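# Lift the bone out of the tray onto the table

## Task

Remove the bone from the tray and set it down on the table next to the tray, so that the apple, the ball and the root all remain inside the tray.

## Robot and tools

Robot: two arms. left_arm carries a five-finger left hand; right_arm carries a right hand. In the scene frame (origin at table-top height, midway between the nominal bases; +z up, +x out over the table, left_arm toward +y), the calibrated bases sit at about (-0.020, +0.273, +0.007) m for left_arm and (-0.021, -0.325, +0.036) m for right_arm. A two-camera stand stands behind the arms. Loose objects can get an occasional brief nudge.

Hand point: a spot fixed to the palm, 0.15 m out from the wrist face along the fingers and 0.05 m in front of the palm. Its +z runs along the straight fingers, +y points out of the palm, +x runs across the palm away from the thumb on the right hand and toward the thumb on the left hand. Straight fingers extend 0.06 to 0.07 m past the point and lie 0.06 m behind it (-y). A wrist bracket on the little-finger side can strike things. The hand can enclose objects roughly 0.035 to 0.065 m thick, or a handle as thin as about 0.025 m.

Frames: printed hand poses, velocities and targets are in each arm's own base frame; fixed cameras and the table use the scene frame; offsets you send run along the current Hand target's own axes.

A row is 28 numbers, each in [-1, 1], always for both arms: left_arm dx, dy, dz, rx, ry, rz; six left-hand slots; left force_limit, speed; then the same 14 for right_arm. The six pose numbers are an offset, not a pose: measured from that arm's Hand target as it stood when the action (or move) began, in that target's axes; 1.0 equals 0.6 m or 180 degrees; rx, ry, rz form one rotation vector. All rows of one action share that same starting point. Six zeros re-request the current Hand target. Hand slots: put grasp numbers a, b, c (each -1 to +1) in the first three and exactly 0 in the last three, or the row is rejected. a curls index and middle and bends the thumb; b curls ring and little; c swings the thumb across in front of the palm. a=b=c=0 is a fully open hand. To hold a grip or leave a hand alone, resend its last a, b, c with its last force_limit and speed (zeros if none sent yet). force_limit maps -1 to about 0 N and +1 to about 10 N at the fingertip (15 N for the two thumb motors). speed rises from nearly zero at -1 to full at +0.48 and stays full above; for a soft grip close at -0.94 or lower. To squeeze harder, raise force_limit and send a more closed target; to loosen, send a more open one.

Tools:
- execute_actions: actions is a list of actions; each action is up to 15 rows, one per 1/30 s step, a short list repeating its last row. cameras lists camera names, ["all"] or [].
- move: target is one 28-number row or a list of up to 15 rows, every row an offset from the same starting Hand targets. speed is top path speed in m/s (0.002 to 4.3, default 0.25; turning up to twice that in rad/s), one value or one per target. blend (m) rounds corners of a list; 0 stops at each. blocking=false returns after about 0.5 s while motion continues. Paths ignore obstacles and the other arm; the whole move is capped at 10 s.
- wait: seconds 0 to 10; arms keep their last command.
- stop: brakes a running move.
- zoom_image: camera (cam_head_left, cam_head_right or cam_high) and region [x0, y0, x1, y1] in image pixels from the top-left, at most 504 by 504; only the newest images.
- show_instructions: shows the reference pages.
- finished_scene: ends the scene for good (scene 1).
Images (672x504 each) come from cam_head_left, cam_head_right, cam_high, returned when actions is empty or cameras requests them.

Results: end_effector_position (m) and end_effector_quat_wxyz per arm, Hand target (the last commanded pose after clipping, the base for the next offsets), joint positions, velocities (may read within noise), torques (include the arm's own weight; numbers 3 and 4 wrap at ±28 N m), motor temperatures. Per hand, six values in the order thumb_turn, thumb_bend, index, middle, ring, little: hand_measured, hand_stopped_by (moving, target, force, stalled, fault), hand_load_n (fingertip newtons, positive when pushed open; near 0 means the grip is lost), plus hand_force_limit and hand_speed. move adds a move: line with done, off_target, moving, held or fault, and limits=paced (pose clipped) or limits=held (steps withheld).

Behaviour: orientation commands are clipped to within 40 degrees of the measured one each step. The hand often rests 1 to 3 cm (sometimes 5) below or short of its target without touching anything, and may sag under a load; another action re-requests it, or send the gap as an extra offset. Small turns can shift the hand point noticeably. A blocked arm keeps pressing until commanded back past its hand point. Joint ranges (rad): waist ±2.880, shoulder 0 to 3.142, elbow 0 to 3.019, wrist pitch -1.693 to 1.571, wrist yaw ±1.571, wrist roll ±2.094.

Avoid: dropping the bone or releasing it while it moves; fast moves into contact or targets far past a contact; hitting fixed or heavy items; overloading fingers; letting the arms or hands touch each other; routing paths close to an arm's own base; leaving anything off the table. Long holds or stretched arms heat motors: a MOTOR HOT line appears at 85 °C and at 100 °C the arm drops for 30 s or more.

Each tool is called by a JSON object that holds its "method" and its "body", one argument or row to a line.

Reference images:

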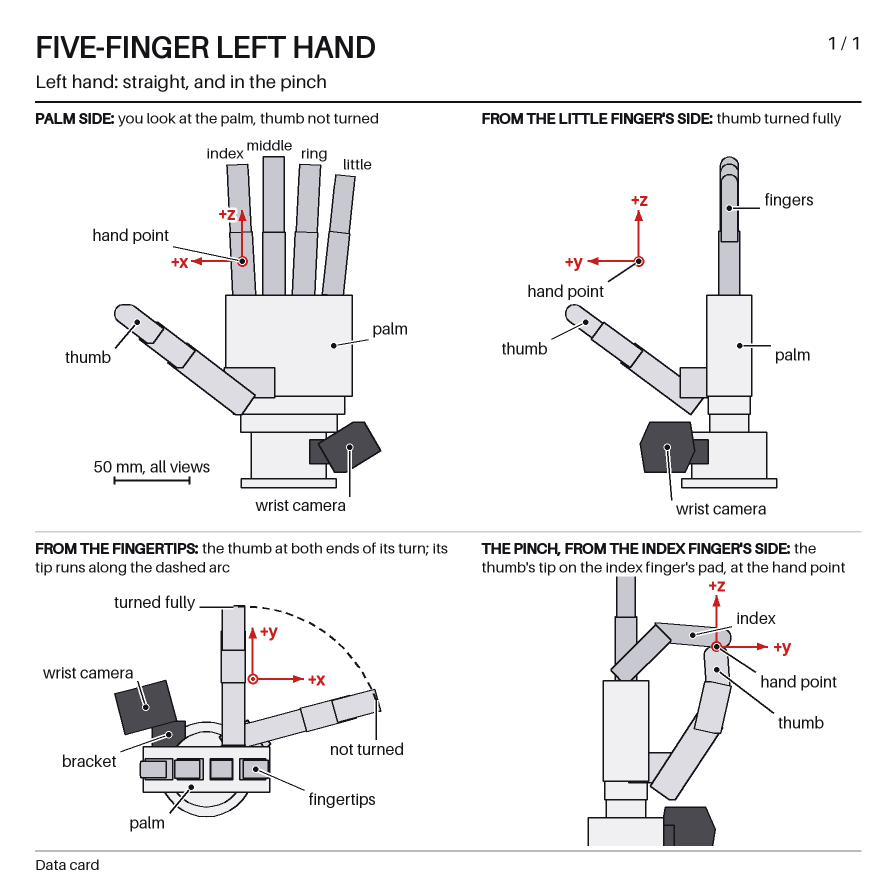

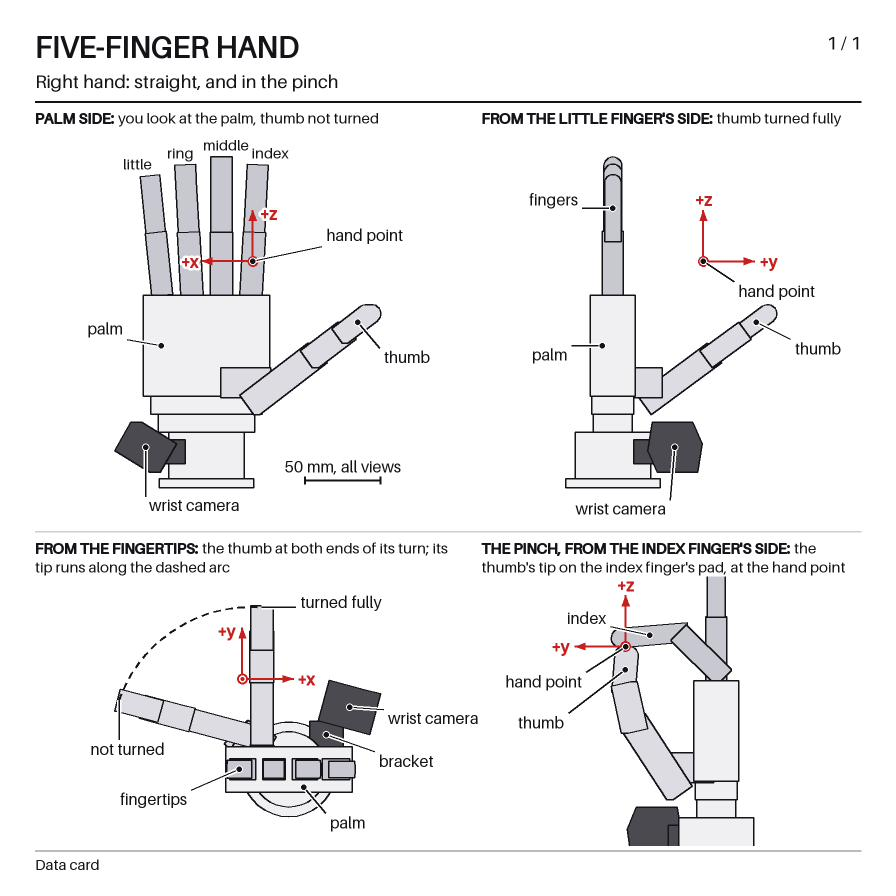

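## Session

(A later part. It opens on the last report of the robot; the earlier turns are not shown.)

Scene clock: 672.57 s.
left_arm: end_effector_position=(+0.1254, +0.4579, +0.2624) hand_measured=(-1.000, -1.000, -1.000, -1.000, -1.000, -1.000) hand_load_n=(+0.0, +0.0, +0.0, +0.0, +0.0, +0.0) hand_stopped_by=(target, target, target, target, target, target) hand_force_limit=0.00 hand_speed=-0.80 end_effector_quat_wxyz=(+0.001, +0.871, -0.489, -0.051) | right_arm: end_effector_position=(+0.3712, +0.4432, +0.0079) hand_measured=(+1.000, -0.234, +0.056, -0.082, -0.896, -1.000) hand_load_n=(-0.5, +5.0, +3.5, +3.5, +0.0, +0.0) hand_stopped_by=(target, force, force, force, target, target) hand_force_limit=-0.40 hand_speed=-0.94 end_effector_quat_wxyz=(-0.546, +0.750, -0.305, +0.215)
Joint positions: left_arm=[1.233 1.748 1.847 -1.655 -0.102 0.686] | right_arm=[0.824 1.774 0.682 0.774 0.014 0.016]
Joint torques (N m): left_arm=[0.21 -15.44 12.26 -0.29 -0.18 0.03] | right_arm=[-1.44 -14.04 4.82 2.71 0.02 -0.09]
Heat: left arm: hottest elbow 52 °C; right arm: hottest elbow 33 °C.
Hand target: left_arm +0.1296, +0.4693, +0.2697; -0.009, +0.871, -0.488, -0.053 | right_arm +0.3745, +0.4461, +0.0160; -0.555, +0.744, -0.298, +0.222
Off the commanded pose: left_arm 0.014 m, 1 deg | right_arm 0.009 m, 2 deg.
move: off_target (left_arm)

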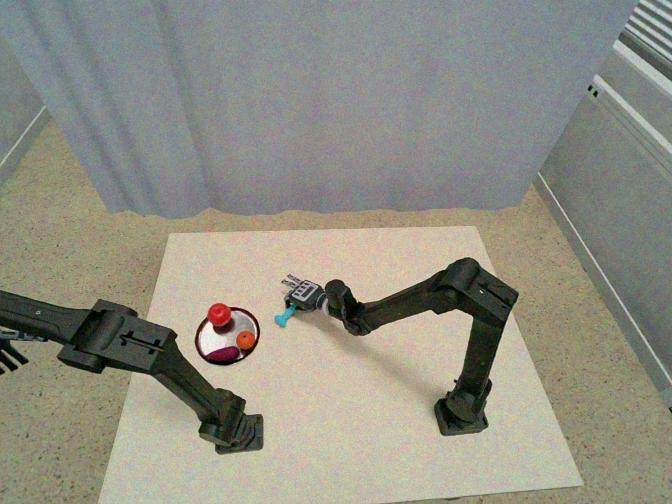

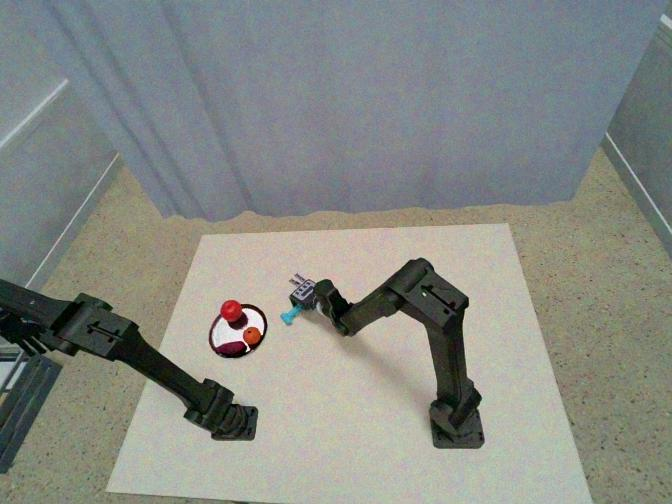

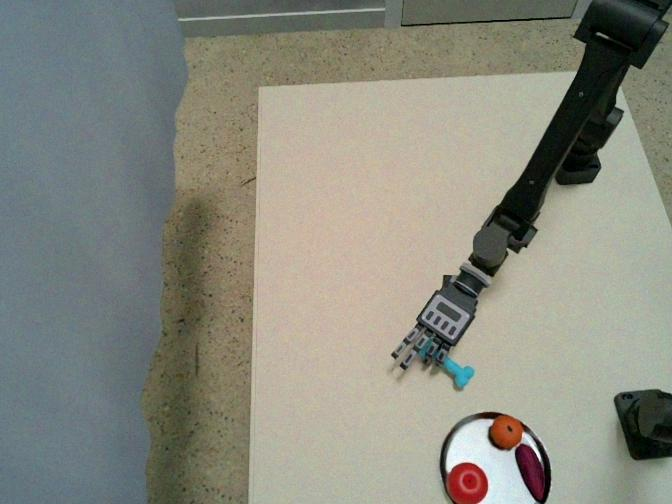

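{"method": "move", "body": {
  "target": [0,0,0,0,0,0,0,0,0,0,0,0,0.0,-0.8,0,0.0224,0.0066,0,0,0,0.7,0,1,0,0,0,-0.4,-0.94],
  "speed": 0.03,
  "cameras": ["cam_high","cam_head_left"]
}}

{"method": "zoom_image", "body": {
  "camera": "cam_high",
  "region": [400, 310, 500, 410]
}}

Scene clock: 676.57 s.
left_arm: end_effector_position=(+0.1254, +0.4579, +0.2624) hand_measured=(-1.000, -1.000, -1.000, -1.000, -1.000, -1.000) hand_load_n=(+0.0, +0.0, +0.0, +0.0, +0.0, +0.0) hand_stopped_by=(target, target, target, target, target, target) hand_force_limit=0.00 hand_speed=-0.80 end_effector_quat_wxyz=(+0.001, +0.871, -0.489, -0.051) | right_arm: end_effector_position=(+0.3720, +0.4440, -0.0040) hand_measured=(+1.000, -0.234, +0.056, -0.082, -0.896, -1.000) hand_load_n=(-0.5, +4.5, +3.0, +3.5, +0.0, +0.0) hand_stopped_by=(target, force, force, force, target, target) hand_force_limit=-0.40 hand_speed=-0.94 end_effector_quat_wxyz=(-0.547, +0.749, -0.305, +0.215)
Joint positions: left_arm=[1.233 1.748 1.847 -1.655 -0.102 0.686] | right_arm=[0.824 1.814 0.682 0.819 0.014 0.016]
Joint torques (N m): left_arm=[0.21 -15.5 12.25 -0.29 -0.18 0.03] | right_arm=[-1.49 -14.04 4.49 2.63 0.03 -0.09]
Heat: left arm: hottest elbow 52 °C; right arm: hottest shoulder 32 °C.
Hand target: left_arm +0.1296, +0.4693, +0.2697; -0.009, +0.871, -0.488, -0.053 | right_arm +0.3746, +0.4461, +0.0021; -0.555, +0.744, -0.298, +0.223
Off the commanded pose: left_arm 0.014 m, 1 deg | right_arm 0.007 m, 2 deg.
move: off_target (left_arm)
Images, in order (width x height): cam_head_left 672x504, cam_high 672x504.

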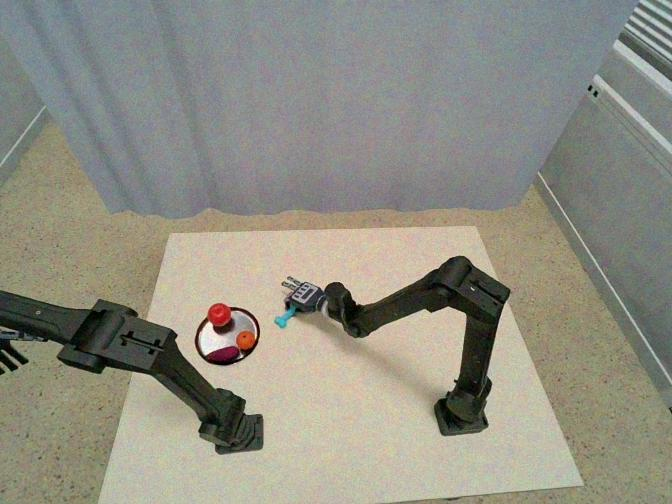

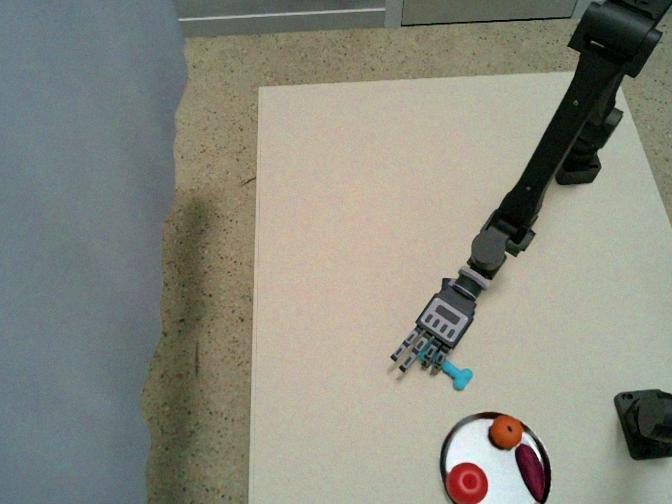

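Scaled by 5.040 from the camera's 672x504 image, which has a finer 960x720 frame.

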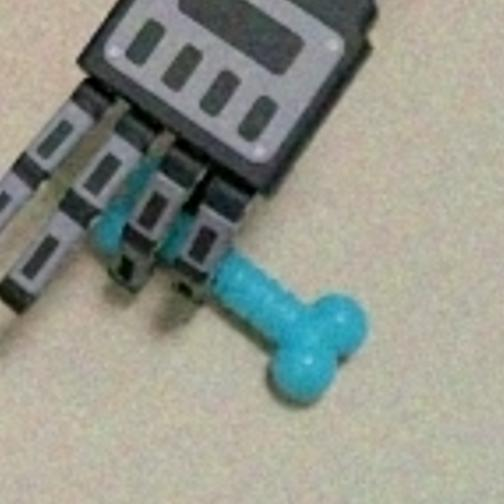

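{"method": "move", "body": {
  "target": [0,0,0,0,0,0,0,0,0,0,0,0,0.0,-0.8,0,0.0128,0.0038,0,0,0,0.7,0,1,0,0,0,-0.4,-0.94],
  "speed": 0.03,
  "cameras": ["cam_high","cam_head_left"]
}}

{"method": "zoom_image", "body": {
  "camera": "cam_high",
  "region": [400, 310, 500, 410]
}}

{"method": "zoom_image", "body": {
  "camera": "cam_head_left",
  "region": [265, 265, 345, 345]
}}

Scene clock: 681.03 s.
left_arm: end_effector_position=(+0.1254, +0.4579, +0.2624) hand_measured=(-1.000, -1.000, -1.000, -1.000, -1.000, -1.000) hand_load_n=(+0.0, +0.0, +0.0, +0.0, +0.0, +0.0) hand_stopped_by=(target, target, target, target, target, target) hand_force_limit=0.00 hand_speed=-0.80 end_effector_quat_wxyz=(+0.001, +0.871, -0.489, -0.051) | right_arm: end_effector_position=(+0.3730, +0.4450, -0.0076) hand_measured=(+1.000, -0.234, +0.056, -0.082, -0.896, -1.000) hand_load_n=(-0.5, +5.0, +3.0, +3.5, +0.0, +0.0) hand_stopped_by=(target, force, force, force, target, target) hand_force_limit=-0.40 hand_speed=-0.94 end_effector_quat_wxyz=(-0.551, +0.747, -0.304, +0.217)
Joint positions: left_arm=[1.233 1.748 1.847 -1.655 -0.102 0.686] | right_arm=[0.824 1.833 0.682 0.846 0.014 0.016]
Joint torques (N m): left_arm=[0.15 -15.44 12.25 -0.29 -0.18 0.02] | right_arm=[-1.55 -13.57 4.36 2.58 0.02 -0.09]
Heat: left arm: hottest elbow 52 °C; right arm: hottest shoulder 32 °C.
Hand target: left_arm +0.1296, +0.4693, +0.2697; -0.009, +0.871, -0.488, -0.053 | right_arm +0.3746, +0.4461, -0.0060; -0.555, +0.744, -0.298, +0.223
Off the commanded pose: left_arm 0.014 m, 1 deg | right_arm 0.003 m, 1 deg.
move: off_target (left_arm)
Images, in order (width x height): cam_head_left 672x504, cam_high 672x504.

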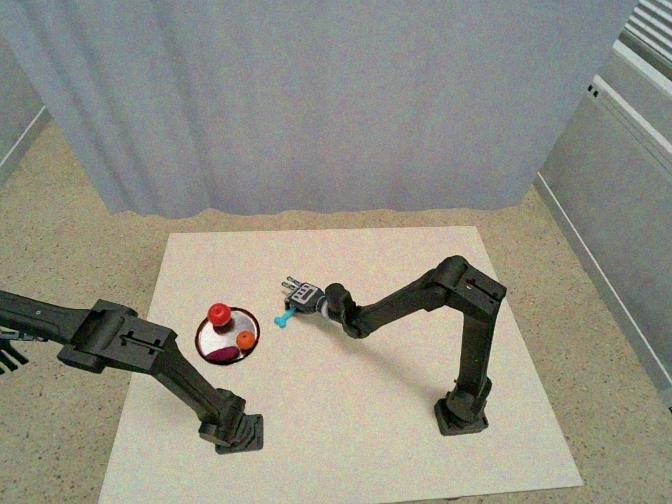

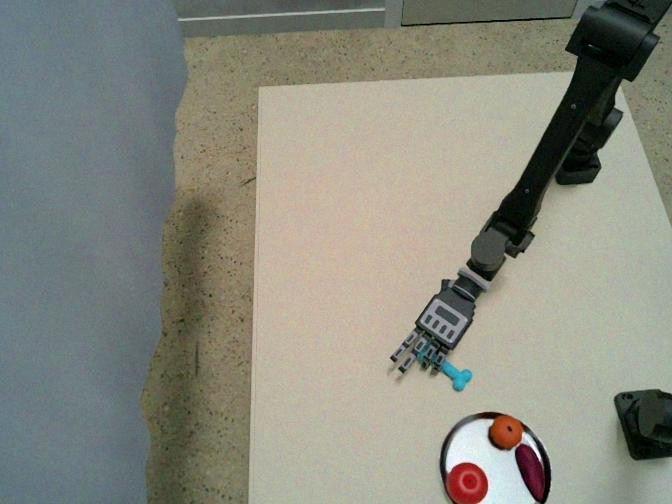

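Scaled by 5.040 from the camera's 672x504 image, which has a finer 960x720 frame.

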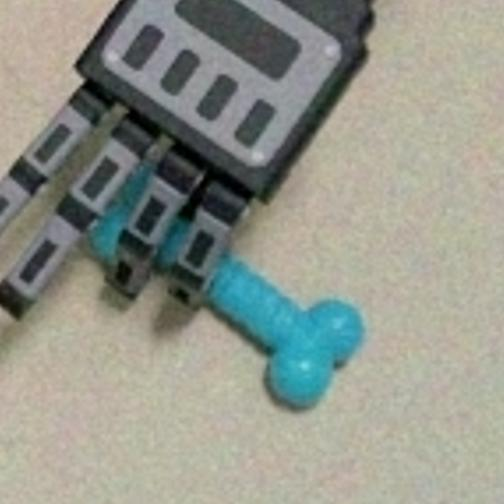

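Scaled by 6.300 from the camera's 672x504 image, which has a finer 960x720 frame.

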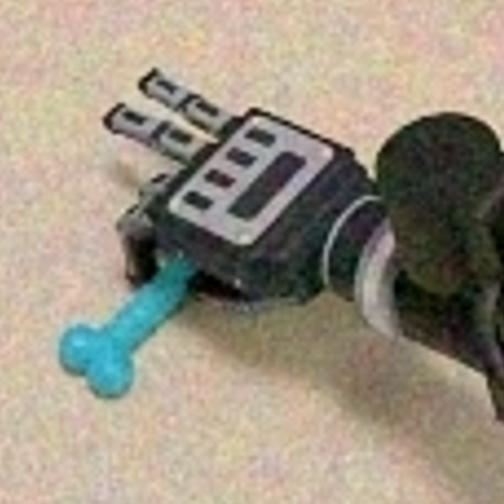

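{"method": "move", "body": {
  "target": [0,0,0,0,0,0,0,0,0,0,0,0,0.0,-0.8,0,0.0128,0.0038,0,0,0,0.7,0,1,0,0,0,-0.4,-0.94],
  "speed": 0.03,
  "cameras": ["cam_high","cam_head_left"]
}}

{"method": "zoom_image", "body": {
  "camera": "cam_high",
  "region": [400, 330, 480, 410]
}}

Scene clock: 684.83 s.
left_arm: end_effector_position=(+0.1254, +0.4579, +0.2624) hand_measured=(-1.000, -1.000, -1.000, -1.000, -1.000, -1.000) hand_load_n=(+0.0, +0.0, +0.0, +0.0, +0.0, +0.0) hand_stopped_by=(target, target, target, target, target, target) hand_force_limit=0.00 hand_speed=-0.80 end_effector_quat_wxyz=(+0.001, +0.871, -0.489, -0.051) | right_arm: end_effector_position=(+0.3745, +0.4466, -0.0083) hand_measured=(+1.000, -0.234, +0.056, -0.082, -0.896, -1.000) hand_load_n=(-0.5, +4.5, +3.0, +3.5, +0.0, +0.0) hand_stopped_by=(target, force, force, force, target, target) hand_force_limit=-0.40 hand_speed=-0.94 end_effector_quat_wxyz=(-0.557, +0.742, -0.302, +0.219)
Joint positions: left_arm=[1.233 1.748 1.847 -1.655 -0.102 0.686] | right_arm=[0.824 1.848 0.682 0.878 0.014 0.016]
Joint torques (N m): left_arm=[0.15 -15.44 12.23 -0.29 -0.19 0.03] | right_arm=[-1.44 -12.75 4.29 2.32 0.02 -0.08]
Heat: left arm: hottest elbow 52 °C; right arm: hottest shoulder 32 °C.
Hand target: left_arm +0.1296, +0.4693, +0.2697; -0.009, +0.871, -0.488, -0.053 | right_arm +0.3746, +0.4461, -0.0139; -0.555, +0.744, -0.298, +0.223
Off the commanded pose: left_arm 0.014 m, 1 deg | right_arm 0.006 m, 1 deg.
move: off_target (left_arm)
Images, in order (width x height): cam_head_left 672x504, cam_high 672x504.

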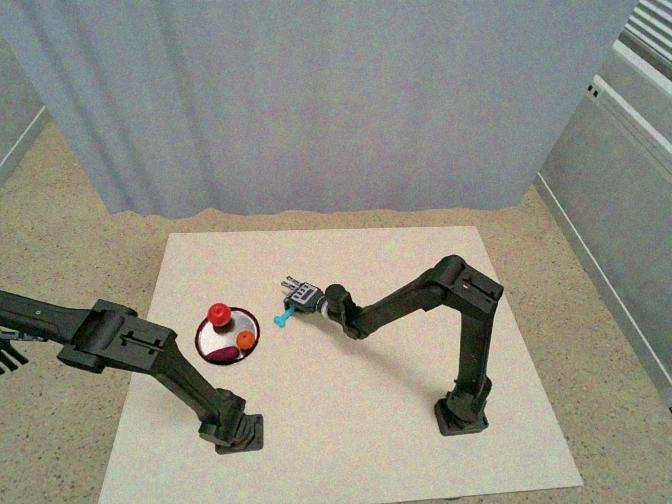

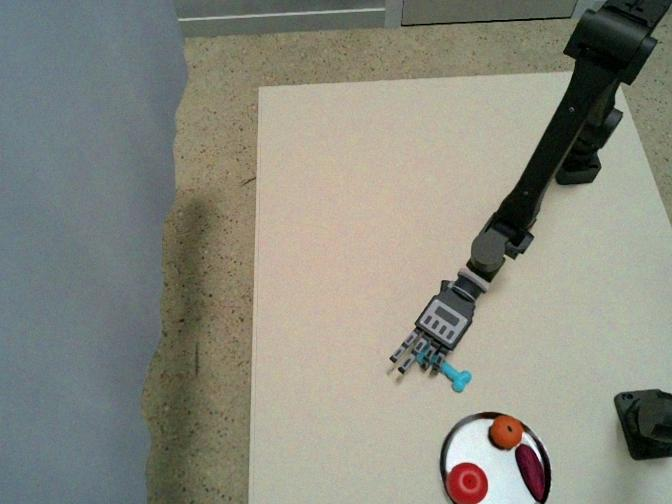

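Scaled by 6.300 from the camera's 672x504 image, which has a finer 960x720 frame.

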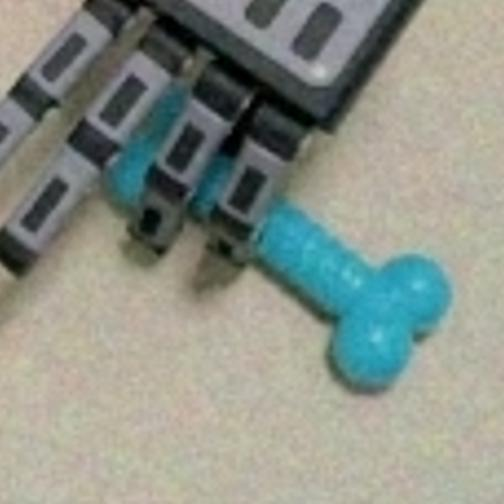

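{"method": "move", "body": {
  "target": [0,0,0,0,0,0,0,0,0,0,0,0,0.0,-0.8,0,-0.0096,-0.0028,0,0,0,0.4,0,1,0,0,0,-0.4,-0.8],
  "speed": 0.03,
  "cameras": ["cam_high","cam_head_left"]
}}

{"method": "zoom_image", "body": {
  "camera": "cam_high",
  "region": [400, 330, 480, 410]
}}

Scene clock: 691.37 s.
left_arm: end_effector_position=(+0.1254, +0.4579, +0.2624) hand_measured=(-1.000, -1.000, -1.000, -1.000, -1.000, -1.000) hand_load_n=(+0.0, +0.0, +0.0, +0.0, +0.0, +0.0) hand_stopped_by=(target, target, target, target, target, target) hand_force_limit=0.00 hand_speed=-0.80 end_effector_quat_wxyz=(+0.001, +0.871, -0.489, -0.051) | right_arm: end_effector_position=(+0.3743, +0.4464, -0.0096) hand_measured=(+1.000, -0.350, -0.200, -0.350, -0.940, -1.000) hand_load_n=(+0.0, +0.0, +0.0, +0.0, +0.0, +0.0) hand_stopped_by=(target, target, target, target, target, target) hand_force_limit=-0.40 hand_speed=-0.80 end_effector_quat_wxyz=(-0.556, +0.743, -0.302, +0.219)
Joint positions: left_arm=[1.233 1.748 1.847 -1.655 -0.102 0.686] | right_arm=[0.824 1.85 0.682 0.878 0.014 0.016]
Joint torques (N m): left_arm=[0.15 -15.44 12.25 -0.29 -0.18 0.03] | right_arm=[-1.44 -14.56 4.3 1.74 0.01 -0.09]
Heat: left arm: hottest elbow 52 °C; right arm: hottest shoulder 32 °C.
Hand target: left_arm +0.1296, +0.4693, +0.2697; -0.009, +0.871, -0.488, -0.053 | right_arm +0.3746, +0.4461, -0.0079; -0.555, +0.744, -0.298, +0.223
Off the commanded pose: left_arm 0.014 m, 1 deg | right_arm 0.002 m, 1 deg.
move: off_target (left_arm)
Images, in order (width x height): cam_head_left 672x504, cam_high 672x504.

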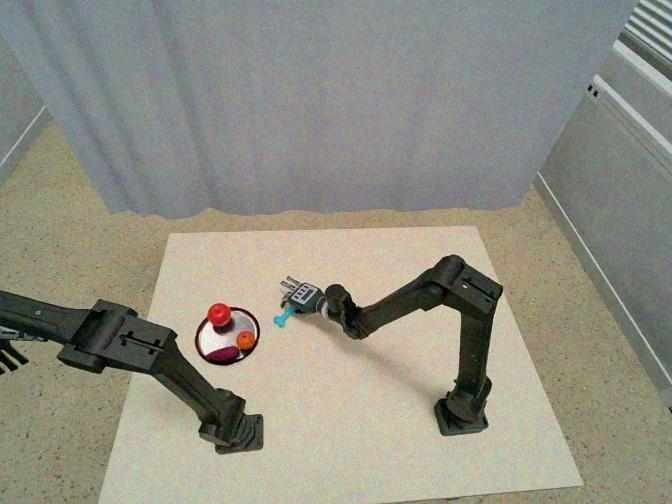

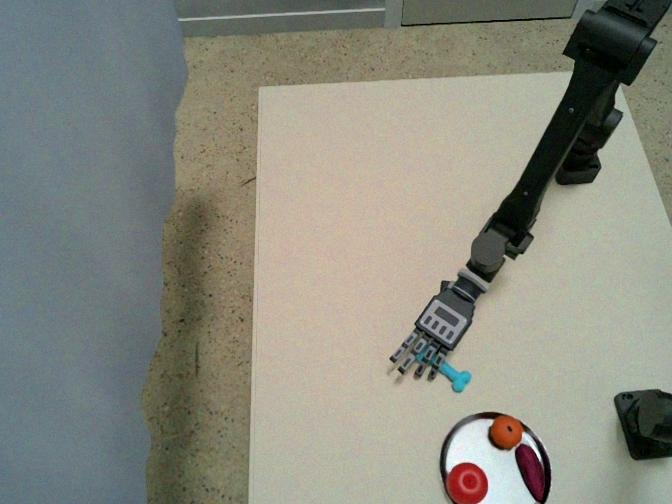

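Scaled by 6.300 from the camera's 672x504 image, which has a finer 960x720 frame.

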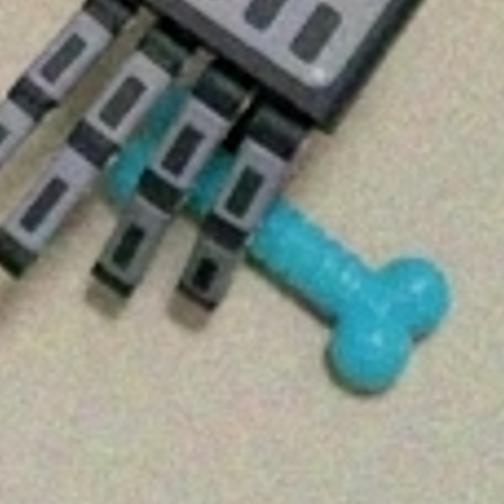

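{"method": "move", "body": {
  "target": [
    [0,0,0,0,0,0,0,0,0,0,0,0,0.0,-0.8,-0.0023,-0.2372,-0.0678,0,0,0,0.33,0,1,0,0,0,-0.4,-0.8]
  ],
  "speed": 0.08,
  "cameras": ["all"]
}}

{"method": "zoom_image", "body": {
  "camera": "cam_high",
  "region": [390, 320, 560, 490]
}}

Scene clock: 698.60 s.
left_arm: end_effector_position=(+0.1254, +0.4579, +0.2624) hand_measured=(-1.000, -1.000, -1.000, -1.000, -1.000, -1.000) hand_load_n=(+0.0, +0.0, +0.0, +0.0, +0.0, +0.0) hand_stopped_by=(target, target, target, target, target, target) hand_force_limit=0.00 hand_speed=-0.80 end_effector_quat_wxyz=(+0.001, +0.871, -0.489, -0.051) | right_arm: end_effector_position=(+0.3614, +0.4316, +0.1082) hand_measured=(+1.000, -0.402, -0.340, -0.490, -0.950, -1.000) hand_load_n=(+0.0, +0.0, +0.0, +0.0, +0.0, +0.0) hand_stopped_by=(target, target, target, target, target, target) hand_force_limit=-0.40 hand_speed=-0.80 end_effector_quat_wxyz=(-0.534, +0.758, -0.309, +0.212)
Joint positions: left_arm=[1.233 1.748 1.847 -1.655 -0.102 0.686] | right_arm=[0.824 1.463 0.719 0.398 0.017 0.016]
Joint torques (N m): left_arm=[0.15 -15.5 12.25 -0.29 -0.18 0.03] | right_arm=[-1.14 -12.45 10.26 1.59 0.04 -0.08]
Heat: left arm: hottest elbow 52 °C; right arm: hottest shoulder 32 °C.
Hand target: left_arm +0.1296, +0.4693, +0.2697; -0.009, +0.871, -0.488, -0.053 | right_arm +0.3745, +0.4481, +0.1401; -0.555, +0.744, -0.298, +0.223
Off the commanded pose: left_arm 0.014 m, 1 deg | right_arm 0.038 m, 3 deg.
move: off_target (left_arm, right_arm)

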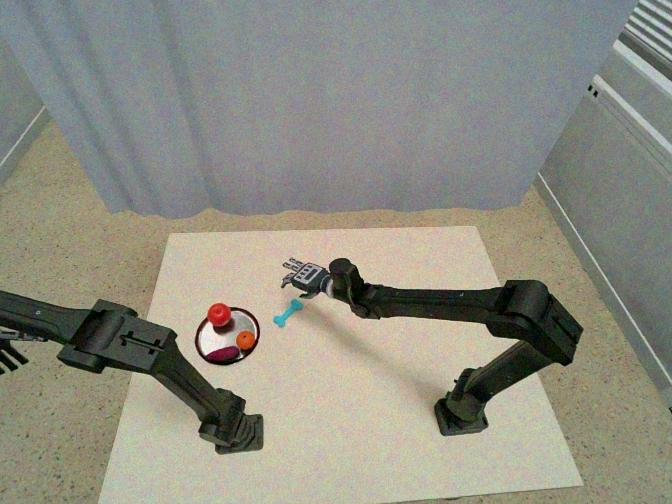

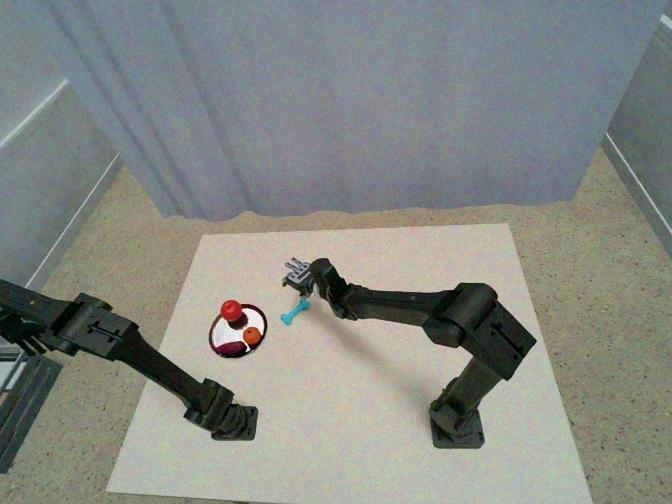

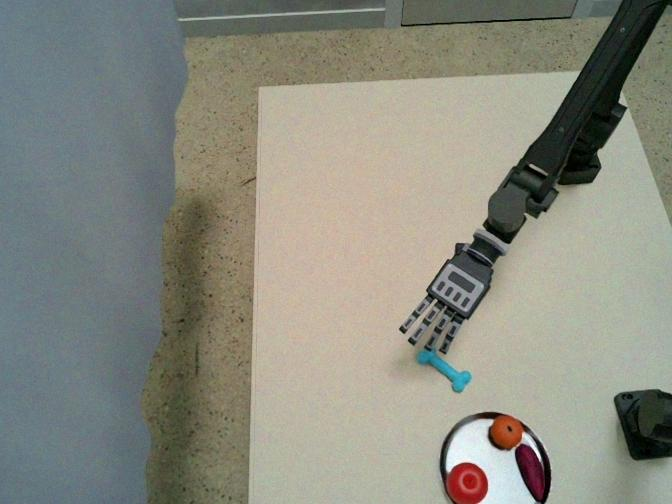

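Scaled by 2.965 from the camera's 672x504 image, which has a finer 960x720 frame.

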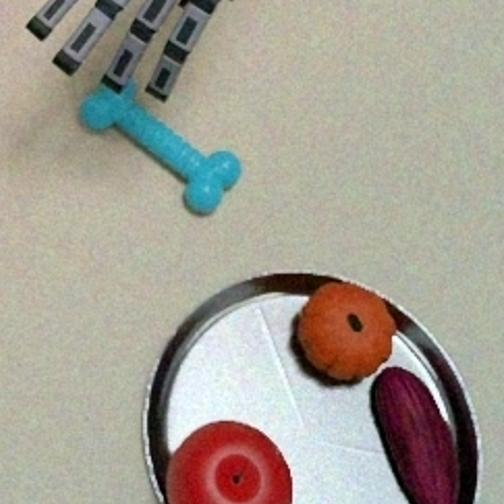

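{"method": "finished_scene", "body": {

}}

The scene is finished: the task was done.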